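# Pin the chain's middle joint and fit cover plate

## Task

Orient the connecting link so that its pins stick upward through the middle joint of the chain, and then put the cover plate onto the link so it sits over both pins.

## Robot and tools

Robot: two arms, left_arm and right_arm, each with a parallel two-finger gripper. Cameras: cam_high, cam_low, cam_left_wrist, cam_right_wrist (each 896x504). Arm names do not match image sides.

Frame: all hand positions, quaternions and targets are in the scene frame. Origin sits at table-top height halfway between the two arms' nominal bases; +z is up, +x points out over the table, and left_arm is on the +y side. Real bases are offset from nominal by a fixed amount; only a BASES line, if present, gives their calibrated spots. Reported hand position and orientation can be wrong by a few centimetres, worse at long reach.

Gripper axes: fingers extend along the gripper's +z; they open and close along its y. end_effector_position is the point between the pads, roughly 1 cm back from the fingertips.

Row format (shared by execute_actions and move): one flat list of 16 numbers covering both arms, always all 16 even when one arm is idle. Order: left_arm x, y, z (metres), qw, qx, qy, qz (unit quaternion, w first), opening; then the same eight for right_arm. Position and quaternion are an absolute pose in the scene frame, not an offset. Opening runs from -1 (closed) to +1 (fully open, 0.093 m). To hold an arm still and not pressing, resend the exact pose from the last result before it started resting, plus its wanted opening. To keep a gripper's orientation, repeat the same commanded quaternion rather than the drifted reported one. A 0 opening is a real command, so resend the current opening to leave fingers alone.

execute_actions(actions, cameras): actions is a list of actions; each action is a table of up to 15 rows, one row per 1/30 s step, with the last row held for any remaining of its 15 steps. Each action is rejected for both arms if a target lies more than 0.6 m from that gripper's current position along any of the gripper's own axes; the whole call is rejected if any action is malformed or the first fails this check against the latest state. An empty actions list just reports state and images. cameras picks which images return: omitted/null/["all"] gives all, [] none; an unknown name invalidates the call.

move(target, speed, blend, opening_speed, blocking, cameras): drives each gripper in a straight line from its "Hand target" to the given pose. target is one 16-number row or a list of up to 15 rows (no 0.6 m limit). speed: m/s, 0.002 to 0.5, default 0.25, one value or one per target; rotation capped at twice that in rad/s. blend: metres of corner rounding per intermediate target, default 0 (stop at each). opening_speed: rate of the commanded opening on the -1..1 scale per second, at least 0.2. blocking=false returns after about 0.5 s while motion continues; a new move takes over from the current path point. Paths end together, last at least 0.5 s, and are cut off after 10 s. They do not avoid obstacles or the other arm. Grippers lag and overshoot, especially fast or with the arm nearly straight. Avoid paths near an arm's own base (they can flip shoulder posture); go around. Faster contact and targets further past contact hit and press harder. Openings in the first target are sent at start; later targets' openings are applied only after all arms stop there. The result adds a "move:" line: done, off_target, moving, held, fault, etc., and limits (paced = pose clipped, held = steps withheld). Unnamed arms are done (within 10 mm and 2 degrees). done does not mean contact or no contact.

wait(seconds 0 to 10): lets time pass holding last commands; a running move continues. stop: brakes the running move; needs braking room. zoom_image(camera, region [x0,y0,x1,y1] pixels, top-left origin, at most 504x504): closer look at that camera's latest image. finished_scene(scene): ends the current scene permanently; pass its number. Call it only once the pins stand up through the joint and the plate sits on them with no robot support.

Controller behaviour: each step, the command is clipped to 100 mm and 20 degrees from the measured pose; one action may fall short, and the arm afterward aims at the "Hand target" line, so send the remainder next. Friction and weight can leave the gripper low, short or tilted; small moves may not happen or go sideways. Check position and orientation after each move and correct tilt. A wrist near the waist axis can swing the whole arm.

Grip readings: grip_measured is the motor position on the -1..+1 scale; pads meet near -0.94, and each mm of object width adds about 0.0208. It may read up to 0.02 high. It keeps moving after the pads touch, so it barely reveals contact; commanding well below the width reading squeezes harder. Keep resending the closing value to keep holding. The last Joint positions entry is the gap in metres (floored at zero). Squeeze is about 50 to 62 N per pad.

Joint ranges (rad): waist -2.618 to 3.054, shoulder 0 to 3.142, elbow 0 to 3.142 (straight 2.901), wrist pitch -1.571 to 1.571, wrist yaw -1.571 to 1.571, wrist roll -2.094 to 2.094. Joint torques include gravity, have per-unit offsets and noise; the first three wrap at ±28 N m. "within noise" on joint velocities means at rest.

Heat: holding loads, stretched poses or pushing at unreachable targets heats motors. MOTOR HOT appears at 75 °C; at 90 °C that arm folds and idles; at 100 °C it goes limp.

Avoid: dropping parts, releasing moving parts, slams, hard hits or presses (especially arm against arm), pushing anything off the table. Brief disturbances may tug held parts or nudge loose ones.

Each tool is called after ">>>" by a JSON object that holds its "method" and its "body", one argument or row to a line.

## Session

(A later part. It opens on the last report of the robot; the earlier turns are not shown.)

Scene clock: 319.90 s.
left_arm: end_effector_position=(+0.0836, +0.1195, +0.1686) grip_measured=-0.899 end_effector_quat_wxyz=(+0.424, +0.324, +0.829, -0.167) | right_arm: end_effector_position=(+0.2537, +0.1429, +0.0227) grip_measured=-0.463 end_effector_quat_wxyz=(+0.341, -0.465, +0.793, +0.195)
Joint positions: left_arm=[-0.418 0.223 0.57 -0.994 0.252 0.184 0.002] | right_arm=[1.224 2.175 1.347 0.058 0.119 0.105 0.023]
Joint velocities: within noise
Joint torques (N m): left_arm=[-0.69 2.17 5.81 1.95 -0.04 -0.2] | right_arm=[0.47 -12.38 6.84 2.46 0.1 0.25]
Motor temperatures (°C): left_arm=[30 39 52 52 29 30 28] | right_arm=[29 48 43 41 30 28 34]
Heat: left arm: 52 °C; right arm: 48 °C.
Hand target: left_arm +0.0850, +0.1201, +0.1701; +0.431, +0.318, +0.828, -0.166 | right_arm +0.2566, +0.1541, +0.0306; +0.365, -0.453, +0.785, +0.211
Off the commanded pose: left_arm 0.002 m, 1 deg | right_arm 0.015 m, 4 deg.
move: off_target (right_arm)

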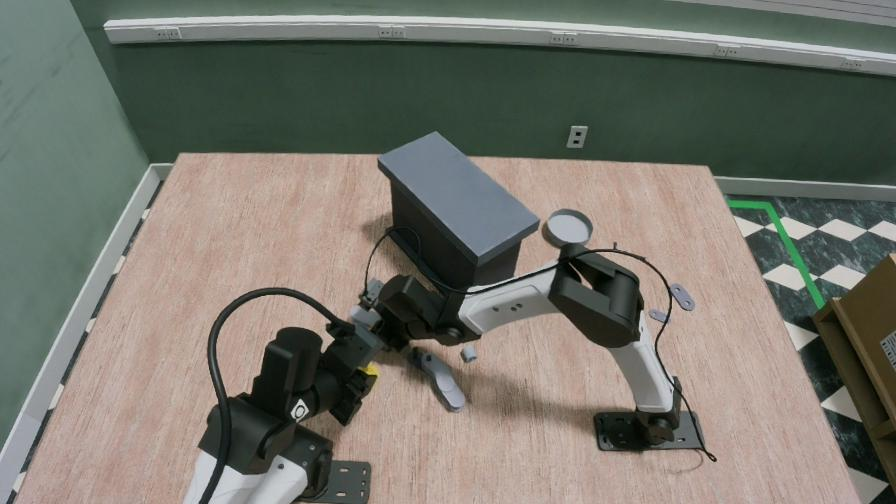

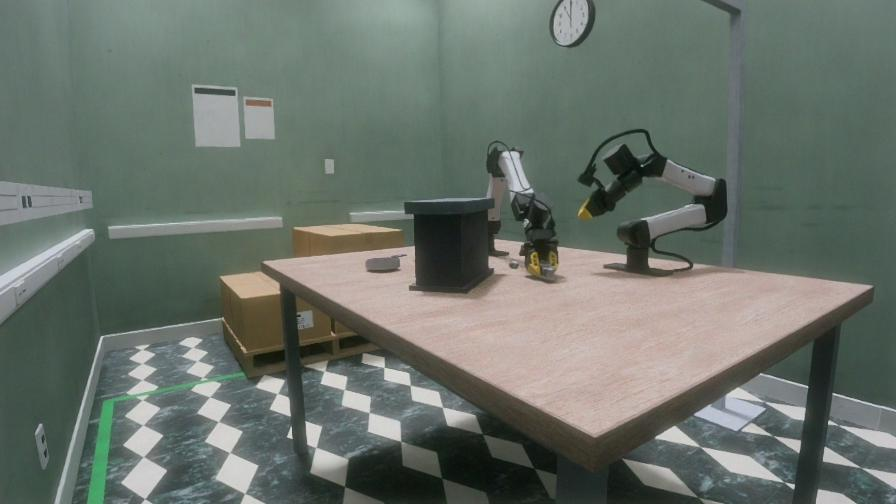

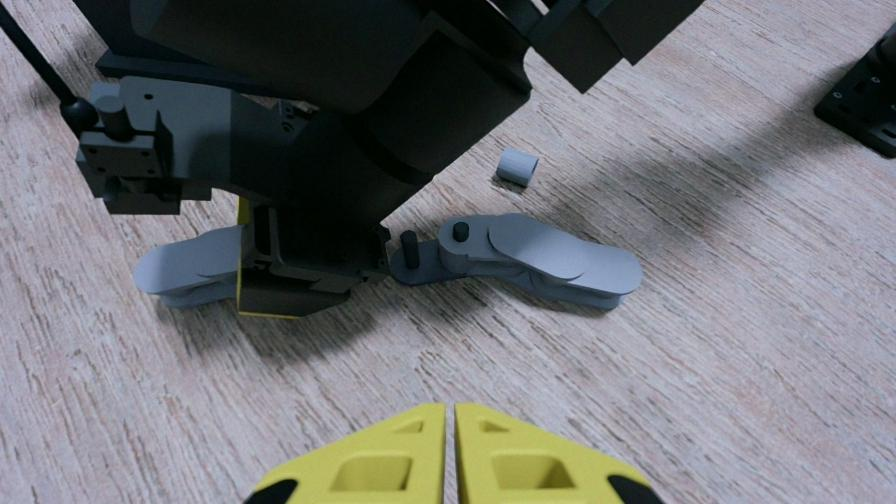

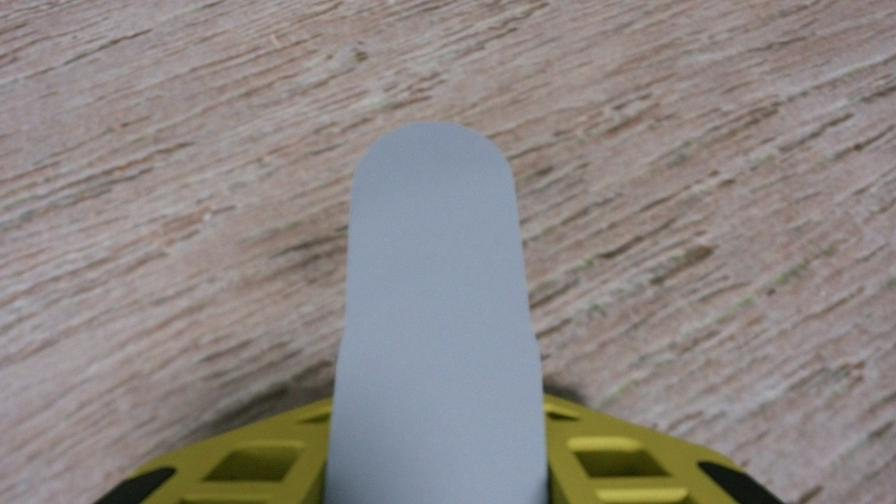

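>>> {"method": "move", "body": {
  "target": [
    [0.085,0.12,0.17,0.4310,0.3179,0.8281,-0.1655,-0.9,0.257,0.155,0.03,0.3660,-0.4532,0.7849,0.2113,-0.3],
    [0.085,0.12,0.17,0.4310,0.3179,0.8281,-0.1655,-0.9,0.257,0.155,0.13,0.3660,-0.4532,0.7849,0.2113,-0.3]
  ],
  "speed": 0.08,
  "opening_speed": 0.6
}}

Scene clock: 323.53 s.
left_arm: end_effector_position=(+0.0836, +0.1195, +0.1686) grip_measured=-0.899 end_effector_quat_wxyz=(+0.424, +0.324, +0.829, -0.167) | right_arm: end_effector_position=(+0.2586, +0.1528, +0.1030) grip_measured=-0.302 end_effector_quat_wxyz=(+0.351, -0.461, +0.790, +0.200)
Joint positions: left_arm=[-0.418 0.223 0.57 -0.994 0.252 0.184 0.002] | right_arm=[1.224 2.073 1.517 -0.19 0.125 0.106 0.031]
Joint velocities: within noise
Joint torques (N m): left_arm=[-0.7 2.17 5.81 1.95 -0.04 -0.21] | right_arm=[0.44 -17.4 8.85 1.65 0.04 0.24]
Motor temperatures (°C): left_arm=[30 39 52 52 29 30 28] | right_arm=[29 49 43 41 30 28 34]
Heat: left arm: 52 °C; right arm: 49 °C.
Hand target: left_arm +0.0850, +0.1201, +0.1701; +0.431, +0.318, +0.828, -0.166 | right_arm +0.2570, +0.1549, +0.1297; +0.366, -0.453, +0.785, +0.212
Off the commanded pose: left_arm 0.002 m, 1 deg | right_arm 0.027 m, 2 deg.
move: off_target (right_arm)

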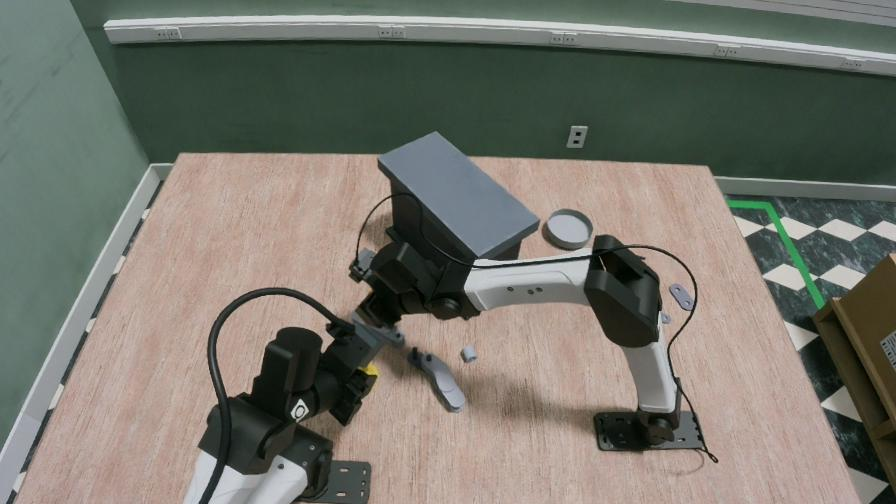

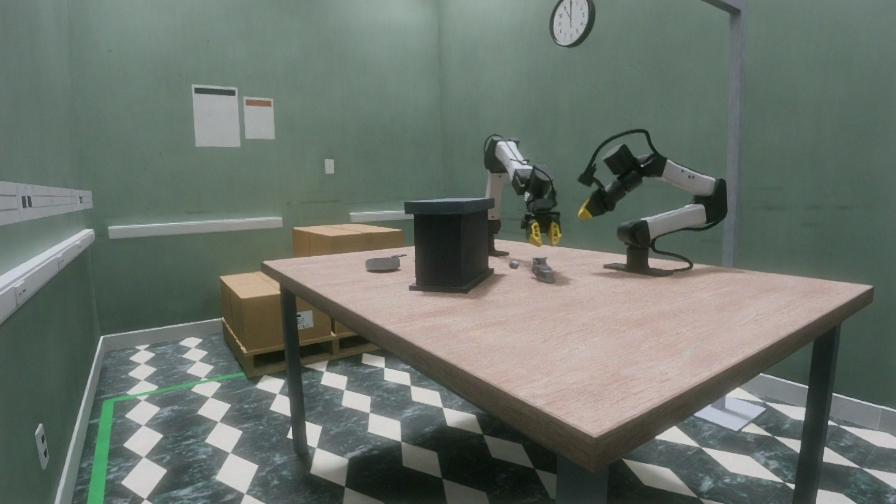

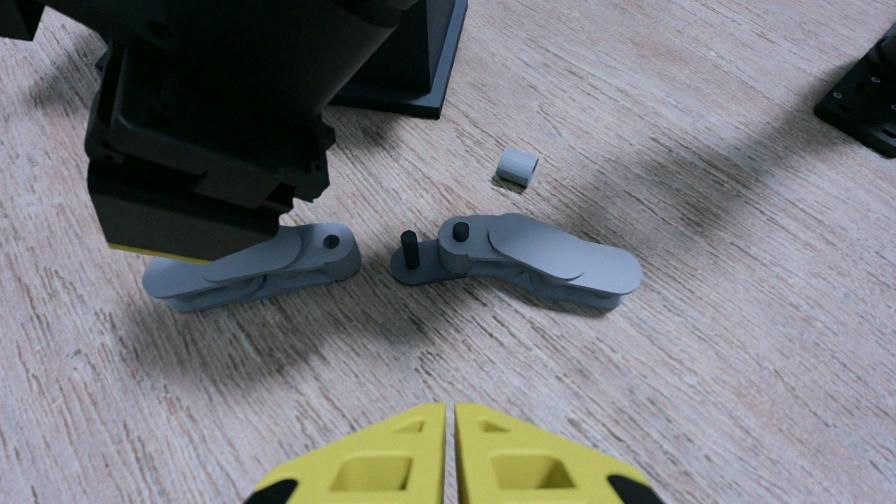

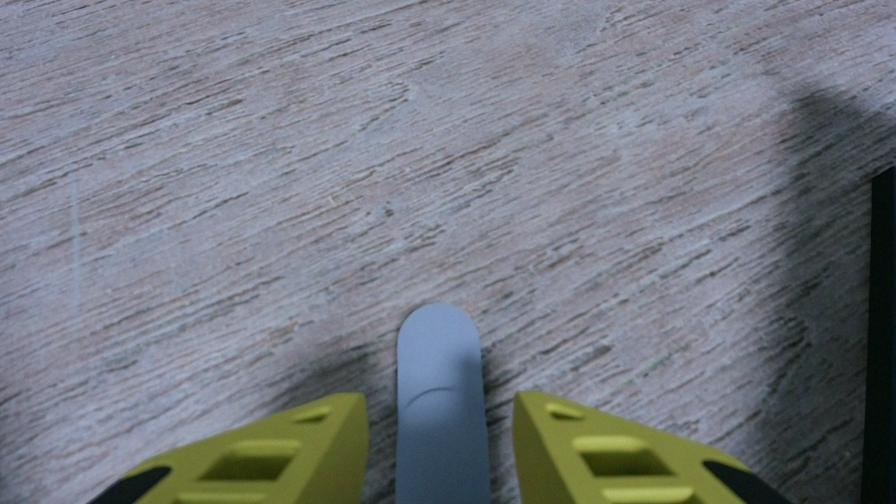

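>>> {"method": "move", "body": {
  "target": [
    [0.085,0.12,0.17,0.4310,0.3179,0.8281,-0.1655,-0.9,0.23,0.06,0.22,0.3660,-0.4532,0.7849,0.2113,-0.9],
    [0.085,0.12,0.17,0.4310,0.3179,0.8281,-0.1655,-0.9,0.085,-0.12,0.17,0.431,-0.318,0.828,0.166,-0.9]
  ],
  "speed": [0.15,0.25],
  "blend": [0.04,0]
}}

>>> {"method": "zoom_image", "body": {
  "camera": "cam_left_wrist",
  "region": [120, 180, 440, 360]
}}

Scene clock: 327.03 s.
left_arm: end_effector_position=(+0.0836, +0.1195, +0.1686) grip_measured=-0.899 end_effector_quat_wxyz=(+0.424, +0.324, +0.829, -0.167) | right_arm: end_effector_position=(+0.0871, -0.1220, +0.1651) grip_measured=-0.897 end_effector_quat_wxyz=(+0.430, -0.319, +0.828, +0.165)
Joint positions: left_arm=[-0.418 0.223 0.57 -0.994 0.252 0.184 0.002] | right_arm=[1.939 1.008 0.732 -0.818 0.865 0.972 0.002]
Joint velocities: within noise
Joint torques (N m): left_arm=[-0.7 2.17 5.81 1.96 -0.05 -0.2] | right_arm=[0.62 -1.01 8.75 1.06 0.45 0.26]
Motor temperatures (°C): left_arm=[30 39 52 52 29 30 28] | right_arm=[29 49 43 41 30 28 33]
Heat: left arm: 52 °C; right arm: 49 °C.
Hand target: left_arm +0.0850, +0.1201, +0.1701; +0.431, +0.318, +0.828, -0.166 | right_arm +0.0851, -0.1200, +0.1700; +0.431, -0.318, +0.828, +0.166
Off the commanded pose: left_arm 0.002 m, 1 deg | right_arm 0.006 m, 0 deg.
move: done

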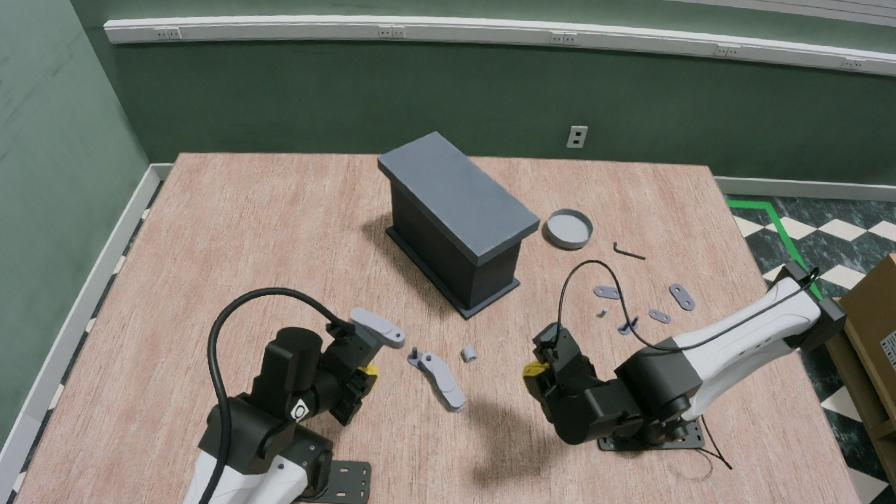

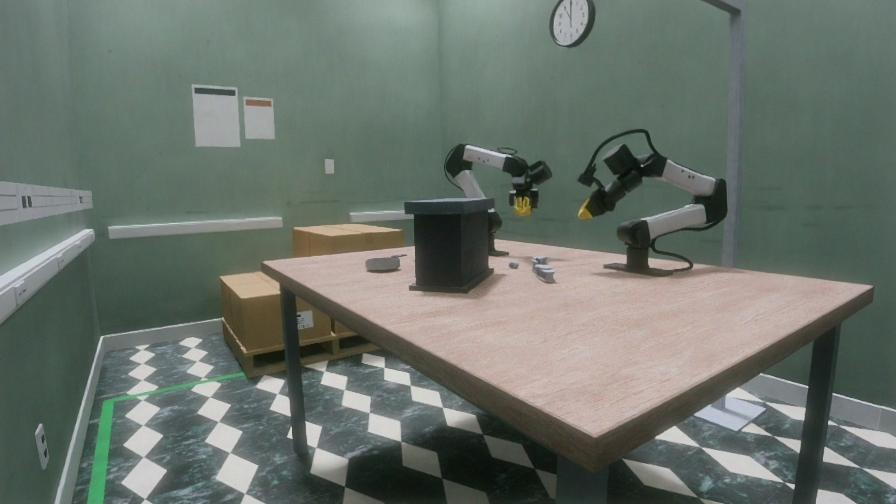

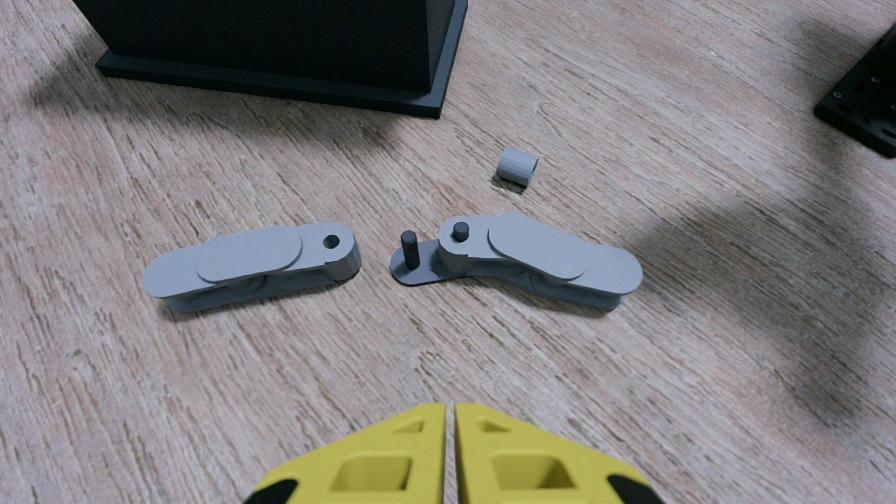

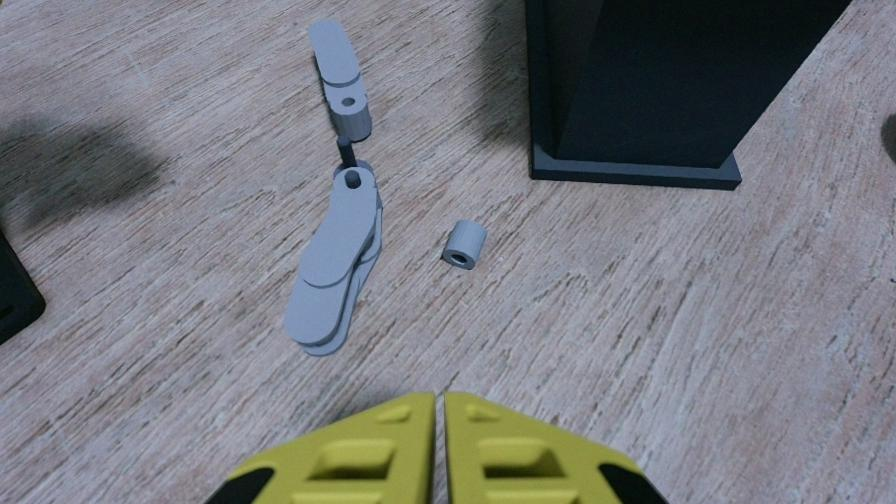

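Scaled by 1.575 from the camera's 896x504 image, which has a finer 1280x720 frame.

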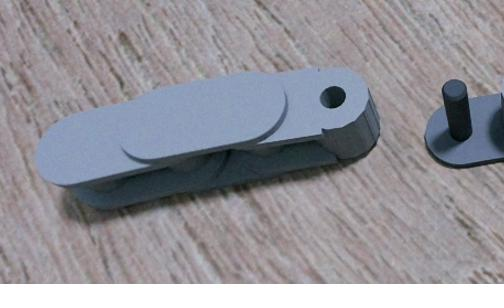

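>>> {"method": "move", "body": {
  "target": [
    [0.16,0.15,0.17,0,0.8572,0.5150,0,0.3,0.0851,-0.12,0.17,0.431,-0.318,0.828,0.166,-0.9],
    [0.247,0.130,0.11,0,0.8572,0.5150,0,0.3,0.0851,-0.12,0.17,0.431,-0.318,0.828,0.166,-0.9]
  ],
  "speed": 0.2,
  "blend": [0.03,0]
}}

Scene clock: 333.73 s.
left_arm: end_effector_position=(+0.2376, +0.1292, +0.1096) grip_measured=+0.299 end_effector_quat_wxyz=(-0.004, +0.855, +0.519, -0.011) | right_arm: end_effector_position=(+0.0872, -0.1222, +0.1651) grip_measured=-0.897 end_effector_quat_wxyz=(+0.430, -0.319, +0.829, +0.164)
Joint positions: left_arm=[-0.305 1.695 1.361 -1.257 0.011 1.728 0.06] | right_arm=[1.939 1.008 0.732 -0.819 0.865 0.973 0.002]
Joint velocities: within noise
Joint torques (N m): left_arm=[0.29 -5.38 7.24 0.29 -0.08 0.15] | right_arm=[0.58 -1.05 8.75 1.05 0.42 0.25]
Motor temperatures (°C): left_arm=[30 39 52 51 29 30 28] | right_arm=[29 47 44 39 30 28 33]
Heat: left arm: 52 °C; right arm: 47 °C.
Hand target: left_arm +0.2468, +0.1300, +0.1102; +0.000, +0.857, +0.515, +0.000 | right_arm +0.0852, -0.1200, +0.1699; +0.431, -0.318, +0.828, +0.166
Off the commanded pose: left_arm 0.009 m, 1 deg | right_arm 0.006 m, 0 deg.
move: done

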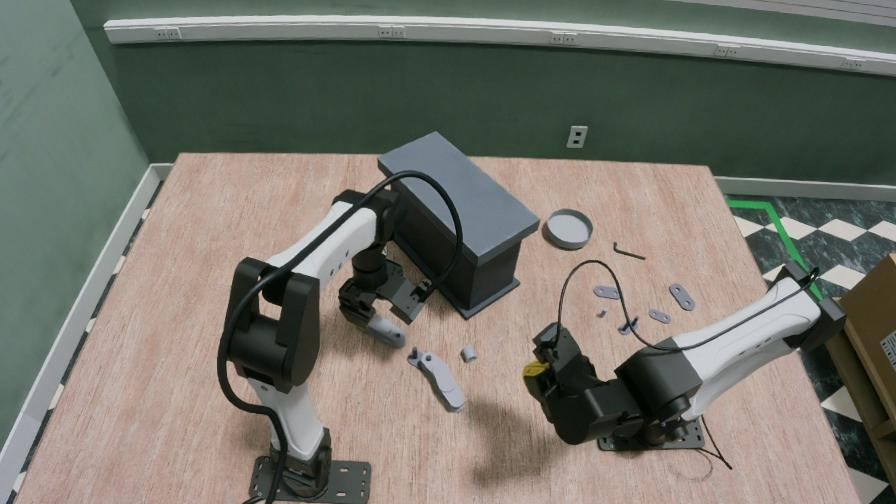

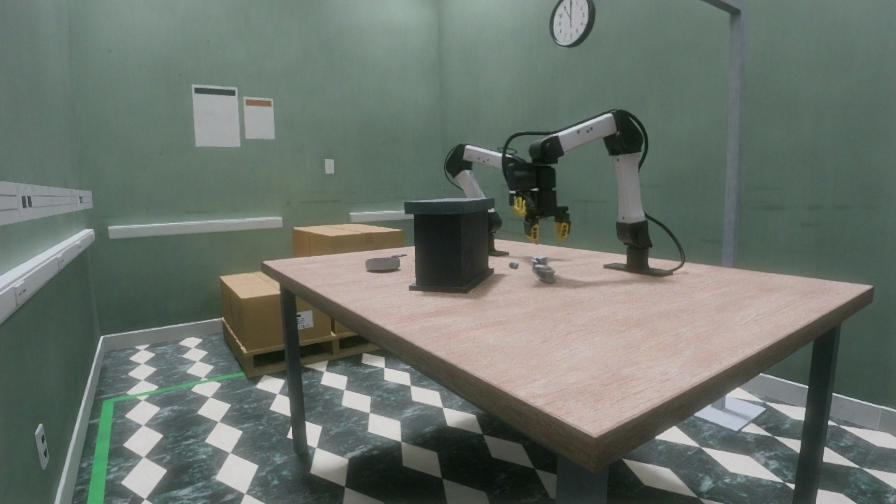

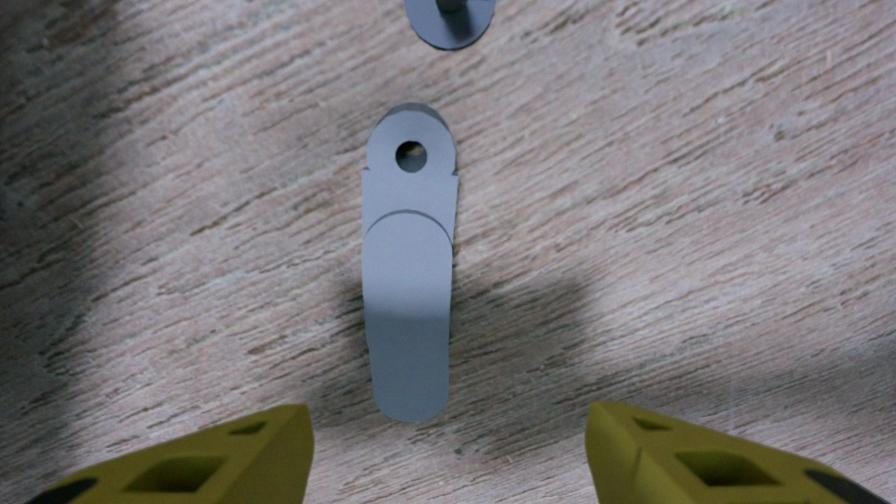

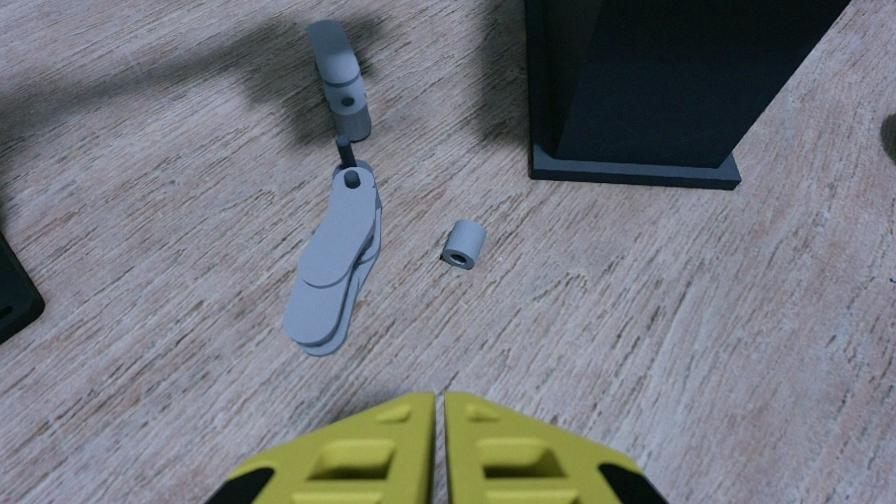

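>>> {"method": "move", "body": {
  "target": [0.259,0.136,0.06,0,0.866,0.5,0,0.3,0.0851,-0.12,0.17,0.431,-0.318,0.828,0.166,-0.9],
  "speed": 0.1,
  "cameras": ["cam_left_wrist","cam_right_wrist"]
}}

Scene clock: 336.33 s.
left_arm: end_effector_position=(+0.2570, +0.1326, +0.0665) grip_measured=+0.299 end_effector_quat_wxyz=(+0.007, +0.864, +0.504, -0.002) | right_arm: end_effector_position=(+0.0872, -0.1222, +0.1651) grip_measured=-0.897 end_effector_quat_wxyz=(+0.430, -0.319, +0.829, +0.164)
Joint positions: left_arm=[-0.275 1.763 1.268 -1.068 0.011 1.793 0.06] | right_arm=[1.939 1.008 0.732 -0.819 0.865 0.973 0.002]
Joint velocities: within noise
Joint torques (N m): left_arm=[0.29 -5.65 5.03 0.34 -0.08 0.1] | right_arm=[0.58 -1.05 8.73 1.05 0.42 0.25]
Motor temperatures (°C): left_arm=[30 39 52 50 29 30 28] | right_arm=[29 47 44 39 30 28 33]
Heat: left arm: 52 °C; right arm: 47 °C.
Hand target: left_arm +0.2589, +0.1359, +0.0601; +0.000, +0.866, +0.500, +0.000 | right_arm +0.0852, -0.1200, +0.1699; +0.431, -0.318, +0.828, +0.166
Off the commanded pose: left_arm 0.008 m, 1 deg | right_arm 0.006 m, 0 deg.
move: done
Images, in order (width x height): cam_left_wrist 896x504, cam_right_wrist 896x504.

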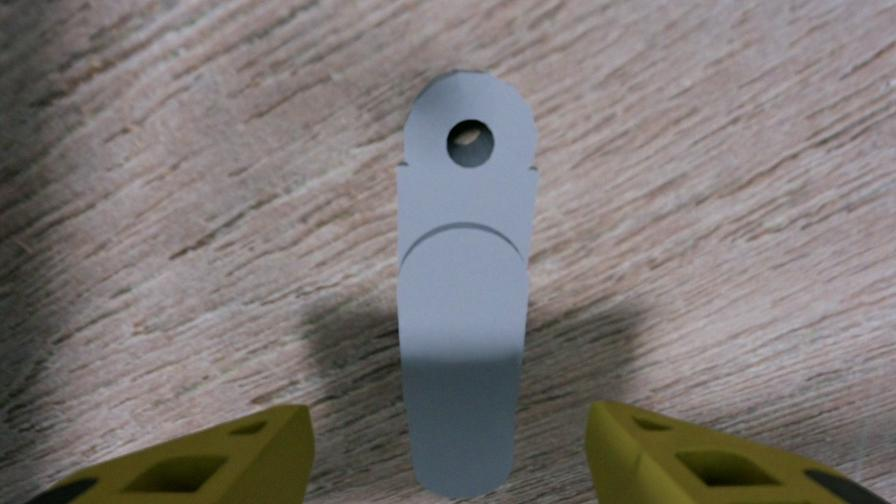

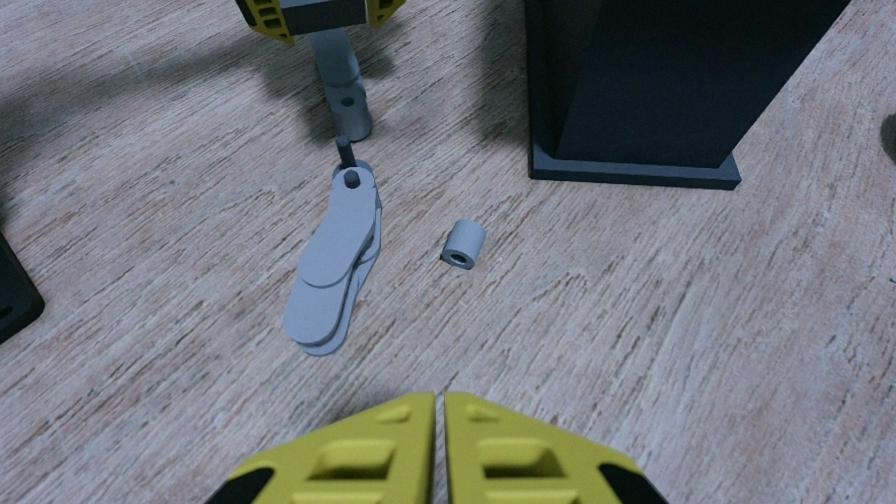

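>>> {"method": "move", "body": {
  "target": [
    [0.257,0.140,0.05,0,0.866,0.5,0,0.3,0.0851,-0.12,0.17,0.431,-0.318,0.828,0.166,-0.9],
    [0.257,0.140,0.018,0,0.866,0.5,0,0.3,0.0851,-0.12,0.17,0.431,-0.318,0.828,0.166,-0.9]
  ],
  "speed": 0.06,
  "cameras": ["cam_left_wrist","cam_right_wrist"]
}}

Scene clock: 338.53 s.
left_arm: end_effector_position=(+0.2561, +0.1363, +0.0249) grip_measured=+0.299 end_effector_quat_wxyz=(+0.007, +0.864, +0.504, -0.001) | right_arm: end_effector_position=(+0.0872, -0.1222, +0.1651) grip_measured=-0.897 end_effector_quat_wxyz=(+0.430, -0.319, +0.829, +0.164)
Joint positions: left_arm=[-0.265 1.808 1.147 -0.902 0.011 1.804 0.06] | right_arm=[1.939 1.008 0.732 -0.819 0.865 0.973 0.002]
Joint velocities: within noise
Joint torques (N m): left_arm=[0.28 -5.63 4.7 0.32 -0.07 0.13] | right_arm=[0.59 -1.03 8.73 1.05 0.42 0.25]
Motor temperatures (°C): left_arm=[30 39 52 50 29 30 28] | right_arm=[29 46 44 39 30 28 33]
Heat: left arm: 52 °C; right arm: 46 °C.
Hand target: left_arm +0.2568, +0.1400, +0.0181; +0.000, +0.866, +0.500, +0.000 | right_arm +0.0852, -0.1200, +0.1700; +0.431, -0.318, +0.828, +0.166
Off the commanded pose: left_arm 0.008 m, 1 deg | right_arm 0.006 m, 0 deg.
move: done
Images, in order (width x height): cam_left_wrist 896x504, cam_right_wrist 896x504.

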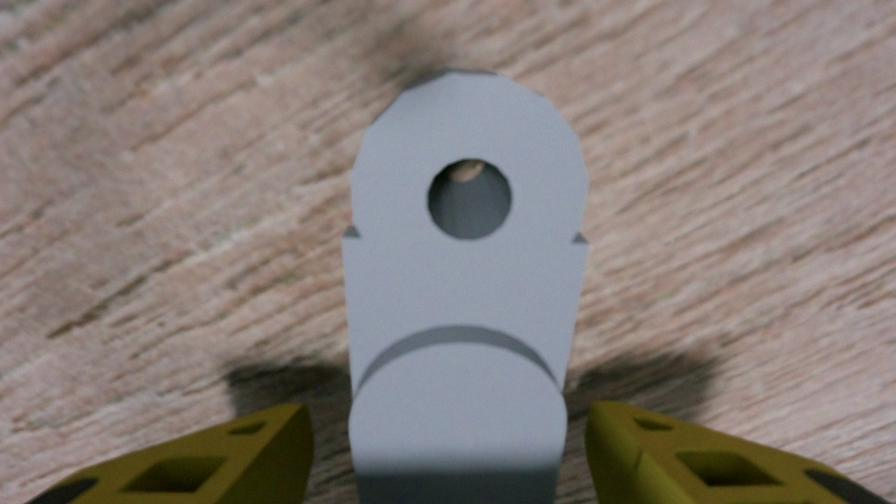

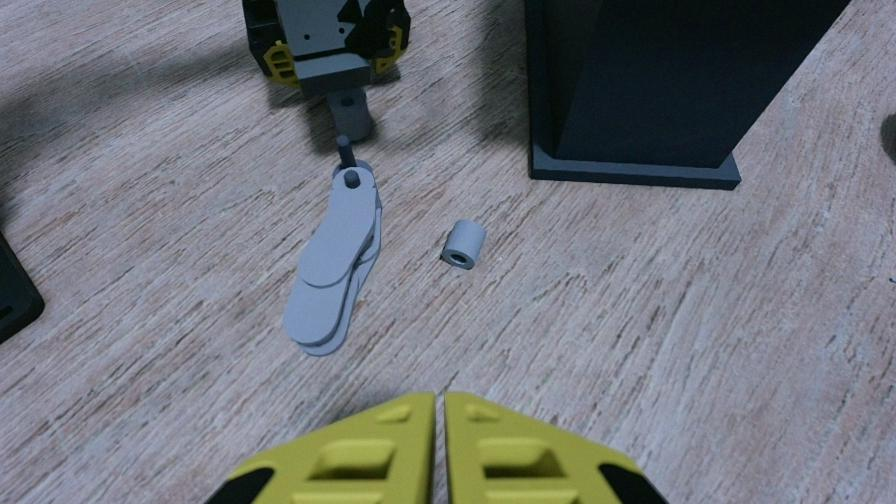

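>>> {"method": "move", "body": {
  "target": [0.256,0.1405,0.018,0,0.866,0.5,0,-0.65,0.0851,-0.12,0.17,0.431,-0.318,0.828,0.166,-0.9],
  "speed": 0.05,
  "opening_speed": 0.6,
  "cameras": ["cam_left_wrist"]
}}

>>> {"method": "move", "body": {
  "target": [0.256,0.1405,0.06,0,0.866,0.5,0,-0.65,0.0851,-0.12,0.17,0.431,-0.318,0.828,0.166,-0.9],
  "speed": 0.06,
  "cameras": ["cam_left_wrist","cam_right_wrist"]
}}

>>> {"method": "move", "body": {
  "target": [0.256,0.1405,0.12,0,0.866,0.5,0,-0.65,0.0851,-0.12,0.17,0.431,-0.318,0.828,0.166,-0.9],
  "speed": 0.08
}}

Scene clock: 341.00 s.
left_arm: end_effector_position=(+0.2554, +0.1366, +0.0241) grip_measured=-0.465 end_effector_quat_wxyz=(+0.006, +0.864, +0.503, -0.001) | right_arm: end_effector_position=(+0.0872, -0.1222, +0.1651) grip_measured=-0.897 end_effector_quat_wxyz=(+0.430, -0.319, +0.829, +0.164)
Joint positions: left_arm=[-0.265 1.808 1.144 -0.9 0.011 1.805 0.023] | right_arm=[1.939 1.008 0.732 -0.819 0.865 0.973 0.002]
Joint velocities: within noise
Joint torques (N m): left_arm=[0.36 -5.96 4.6 0.32 -0.07 0.12] | right_arm=[0.59 -1.03 8.75 1.05 0.42 0.25]
Motor temperatures (°C): left_arm=[30 39 52 49 29 30 28] | right_arm=[29 46 45 38 30 28 33]
Heat: left arm: 52 °C; right arm: 46 °C.
Hand target: left_arm +0.2558, +0.1404, +0.0181; +0.000, +0.866, +0.500, +0.000 | right_arm +0.0852, -0.1200, +0.1700; +0.431, -0.318, +0.828, +0.166
Off the commanded pose: left_arm 0.007 m, 1 deg | right_arm 0.006 m, 0 deg.
move: done
Images, in order (width x height): cam_left_wrist 896x504.

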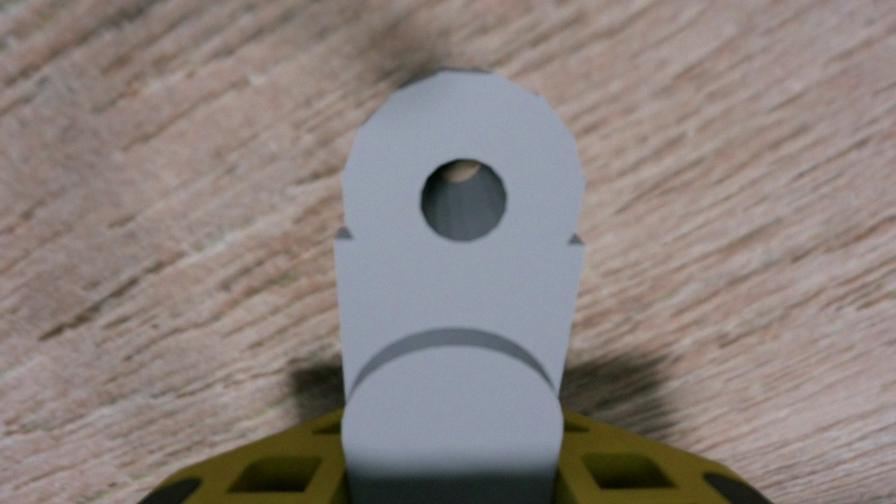

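Scene clock: 342.33 s.
left_arm: end_effector_position=(+0.2493, +0.1384, +0.0411) grip_measured=-0.465 end_effector_quat_wxyz=(-0.012, +0.864, +0.503, -0.019) | right_arm: end_effector_position=(+0.0872, -0.1222, +0.1651) grip_measured=-0.897 end_effector_quat_wxyz=(+0.430, -0.319, +0.829, +0.164)
Joint positions: left_arm=[-0.265 1.804 1.212 -1.022 0.011 1.805 0.023] | right_arm=[1.939 1.008 0.732 -0.819 0.865 0.973 0.002]
Joint velocities: within noise
Joint torques (N m): left_arm=[0.32 -10.89 7.69 -0.15 -0.07 0.11] | right_arm=[0.58 -1.02 8.73 1.05 0.42 0.25]
Motor temperatures (°C): left_arm=[30 40 52 49 29 30 28] | right_arm=[29 46 45 38 30 28 33]
Heat: left arm: 52 °C; right arm: 46 °C.
Hand target: left_arm +0.2556, +0.1404, +0.0595; +0.000, +0.866, +0.500, +0.000 | right_arm +0.0852, -0.1200, +0.1700; +0.431, -0.318, +0.828, +0.166
Off the commanded pose: left_arm 0.020 m, 3 deg | right_arm 0.006 m, 0 deg.
move: off_target (left_arm)
Images, in order (width x height): cam_left_wrist 896x504, cam_right_wrist 896x504.

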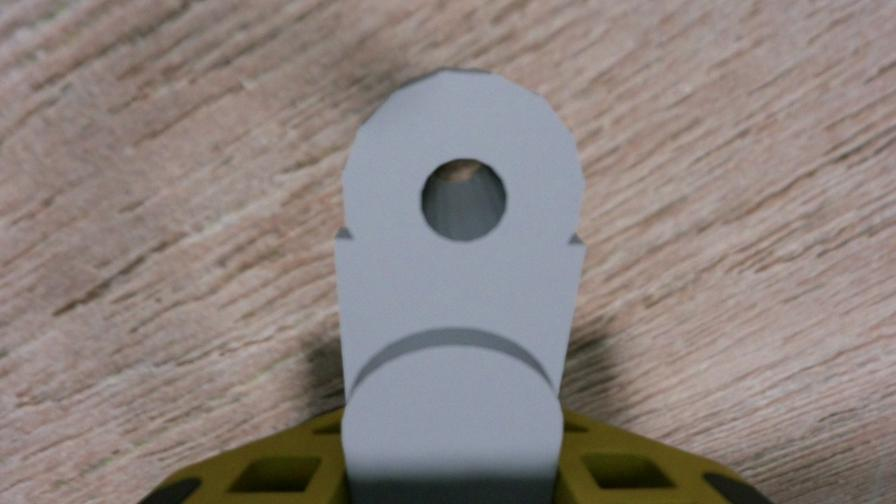

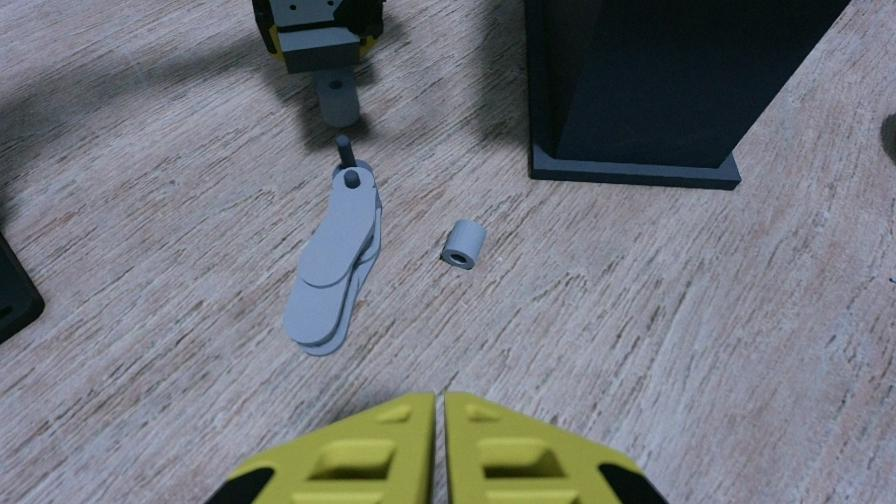

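Scene clock: 343.77 s.
left_arm: end_effector_position=(+0.2530, +0.1373, +0.1015) grip_measured=-0.465 end_effector_quat_wxyz=(-0.011, +0.864, +0.503, -0.018) | right_arm: end_effector_position=(+0.0872, -0.1222, +0.1651) grip_measured=-0.897 end_effector_quat_wxyz=(+0.430, -0.319, +0.829, +0.164)
Joint positions: left_arm=[-0.265 1.763 1.408 -1.257 0.011 1.805 0.023] | right_arm=[1.939 1.008 0.732 -0.819 0.865 0.973 0.002]
Joint velocities: within noise
Joint torques (N m): left_arm=[0.29 -10.55 8.05 -0.14 -0.07 0.11] | right_arm=[0.59 -1.03 8.73 1.05 0.42 0.25]
Motor temperatures (°C): left_arm=[30 40 52 49 29 30 28] | right_arm=[29 45 45 38 30 28 33]
Heat: left arm: 52 °C; right arm: 45 °C.
Hand target: left_arm +0.2556, +0.1404, +0.1195; +0.000, +0.866, +0.500, +0.000 | right_arm +0.0852, -0.1200, +0.1700; +0.431, -0.318, +0.828, +0.166
Off the commanded pose: left_arm 0.019 m, 2 deg | right_arm 0.006 m, 0 deg.
move: off_target (left_arm)

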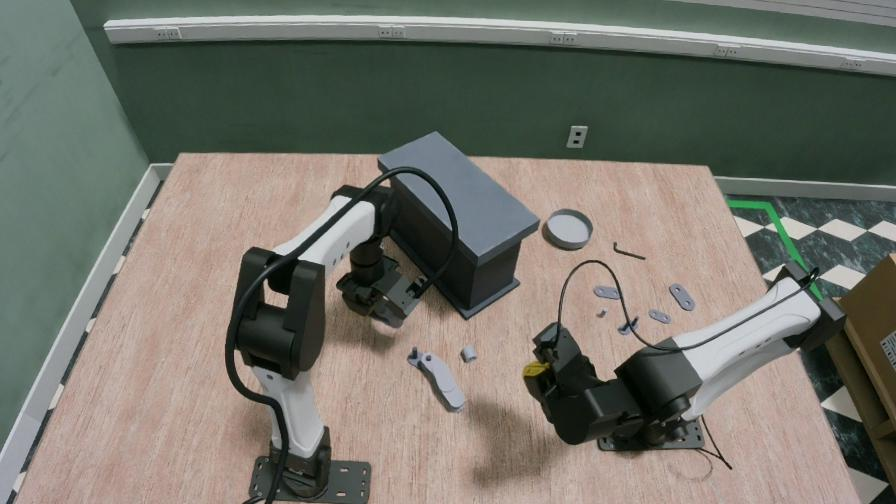

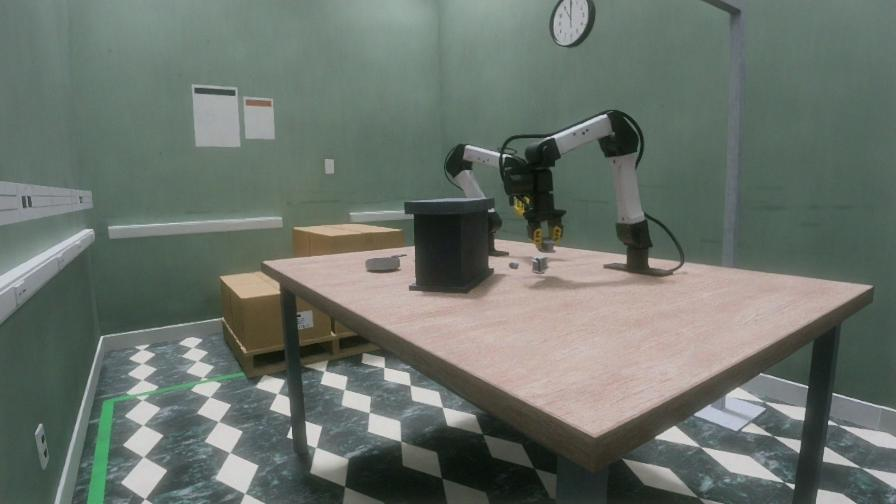

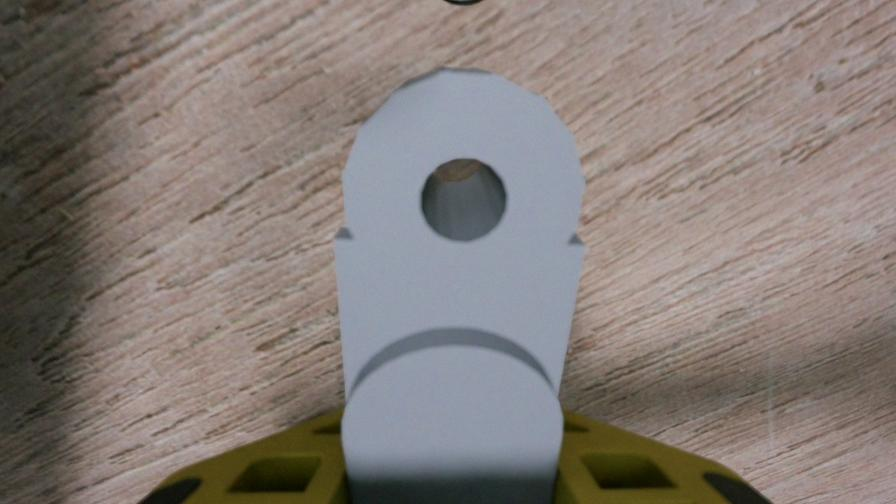

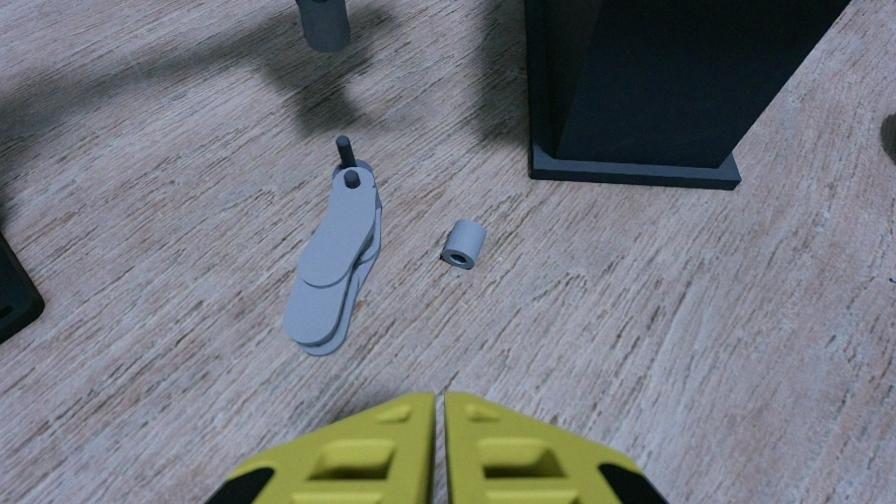

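>>> {"method": "move", "body": {
  "target": [0.227,0.107,0.10,0.0165,0.866,0.5,0.0165,-0.65,0.0851,-0.12,0.17,0.431,-0.318,0.828,0.166,-0.9],
  "speed": 0.08
}}

>>> {"method": "zoom_image", "body": {
  "camera": "cam_right_wrist",
  "region": [220, 0, 480, 200]
}}

Scene clock: 346.43 s.
left_arm: end_effector_position=(+0.2232, +0.1075, +0.0895) grip_measured=-0.465 end_effector_quat_wxyz=(+0.000, +0.869, +0.495, -0.004) | right_arm: end_effector_position=(+0.0872, -0.1222, +0.1651) grip_measured=-0.897 end_effector_quat_wxyz=(+0.430, -0.319, +0.829, +0.164)
Joint positions: left_arm=[-0.394 1.67 1.253 -1.159 0.006 1.694 0.023] | right_arm=[1.939 1.008 0.732 -0.819 0.865 0.973 0.002]
Joint velocities: within noise
Joint torques (N m): left_arm=[-0.44 -9.85 5.64 0.27 -0.09 -0.28] | right_arm=[0.58 -1.05 8.75 1.05 0.42 0.25]
Motor temperatures (°C): left_arm=[30 40 52 48 29 30 28] | right_arm=[29 45 45 38 30 28 33]
Heat: left arm: 52 °C; right arm: 45 °C.
Hand target: left_arm +0.2269, +0.1070, +0.1001; +0.017, +0.866, +0.500, +0.016 | right_arm +0.0852, -0.1200, +0.1700; +0.431, -0.318, +0.828, +0.166
Off the commanded pose: left_arm 0.011 m, 3 deg | right_arm 0.006 m, 0 deg.
move: off_target (left_arm)

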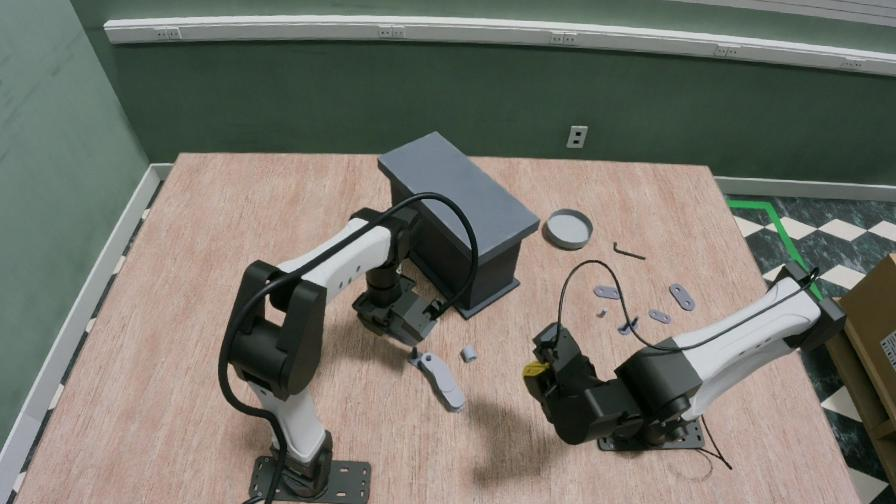

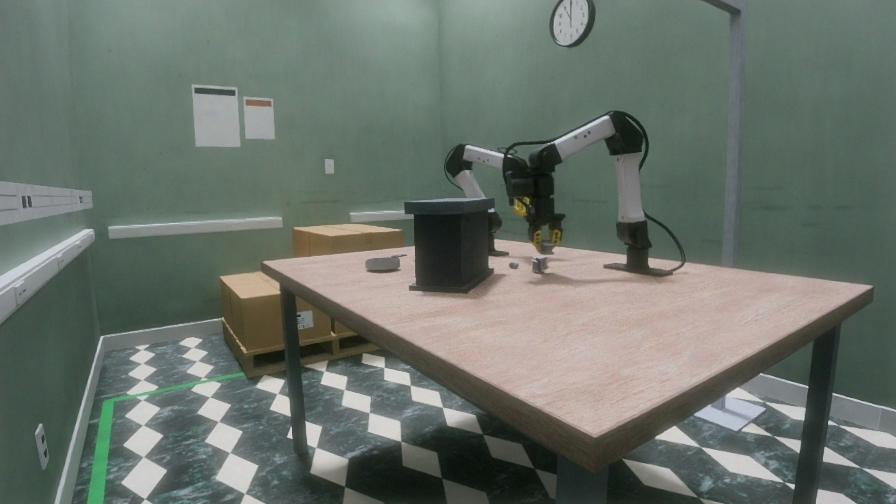

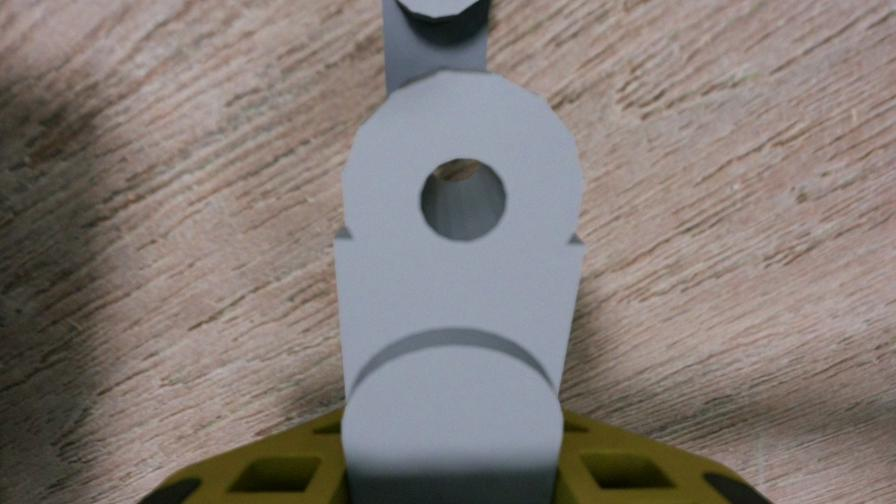

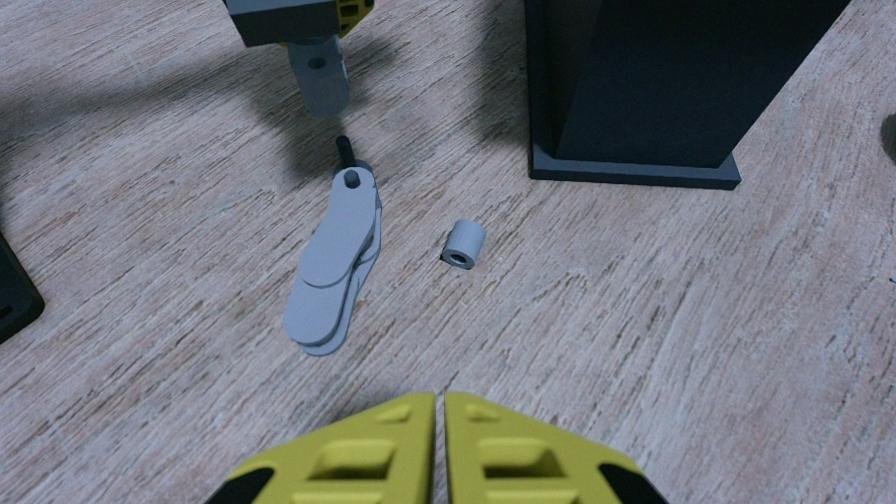

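Scaled by 1.938 from the camera's 896x504 image, which has a finer 1280x720 frame.

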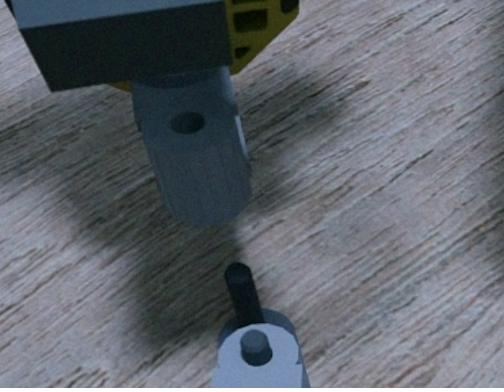

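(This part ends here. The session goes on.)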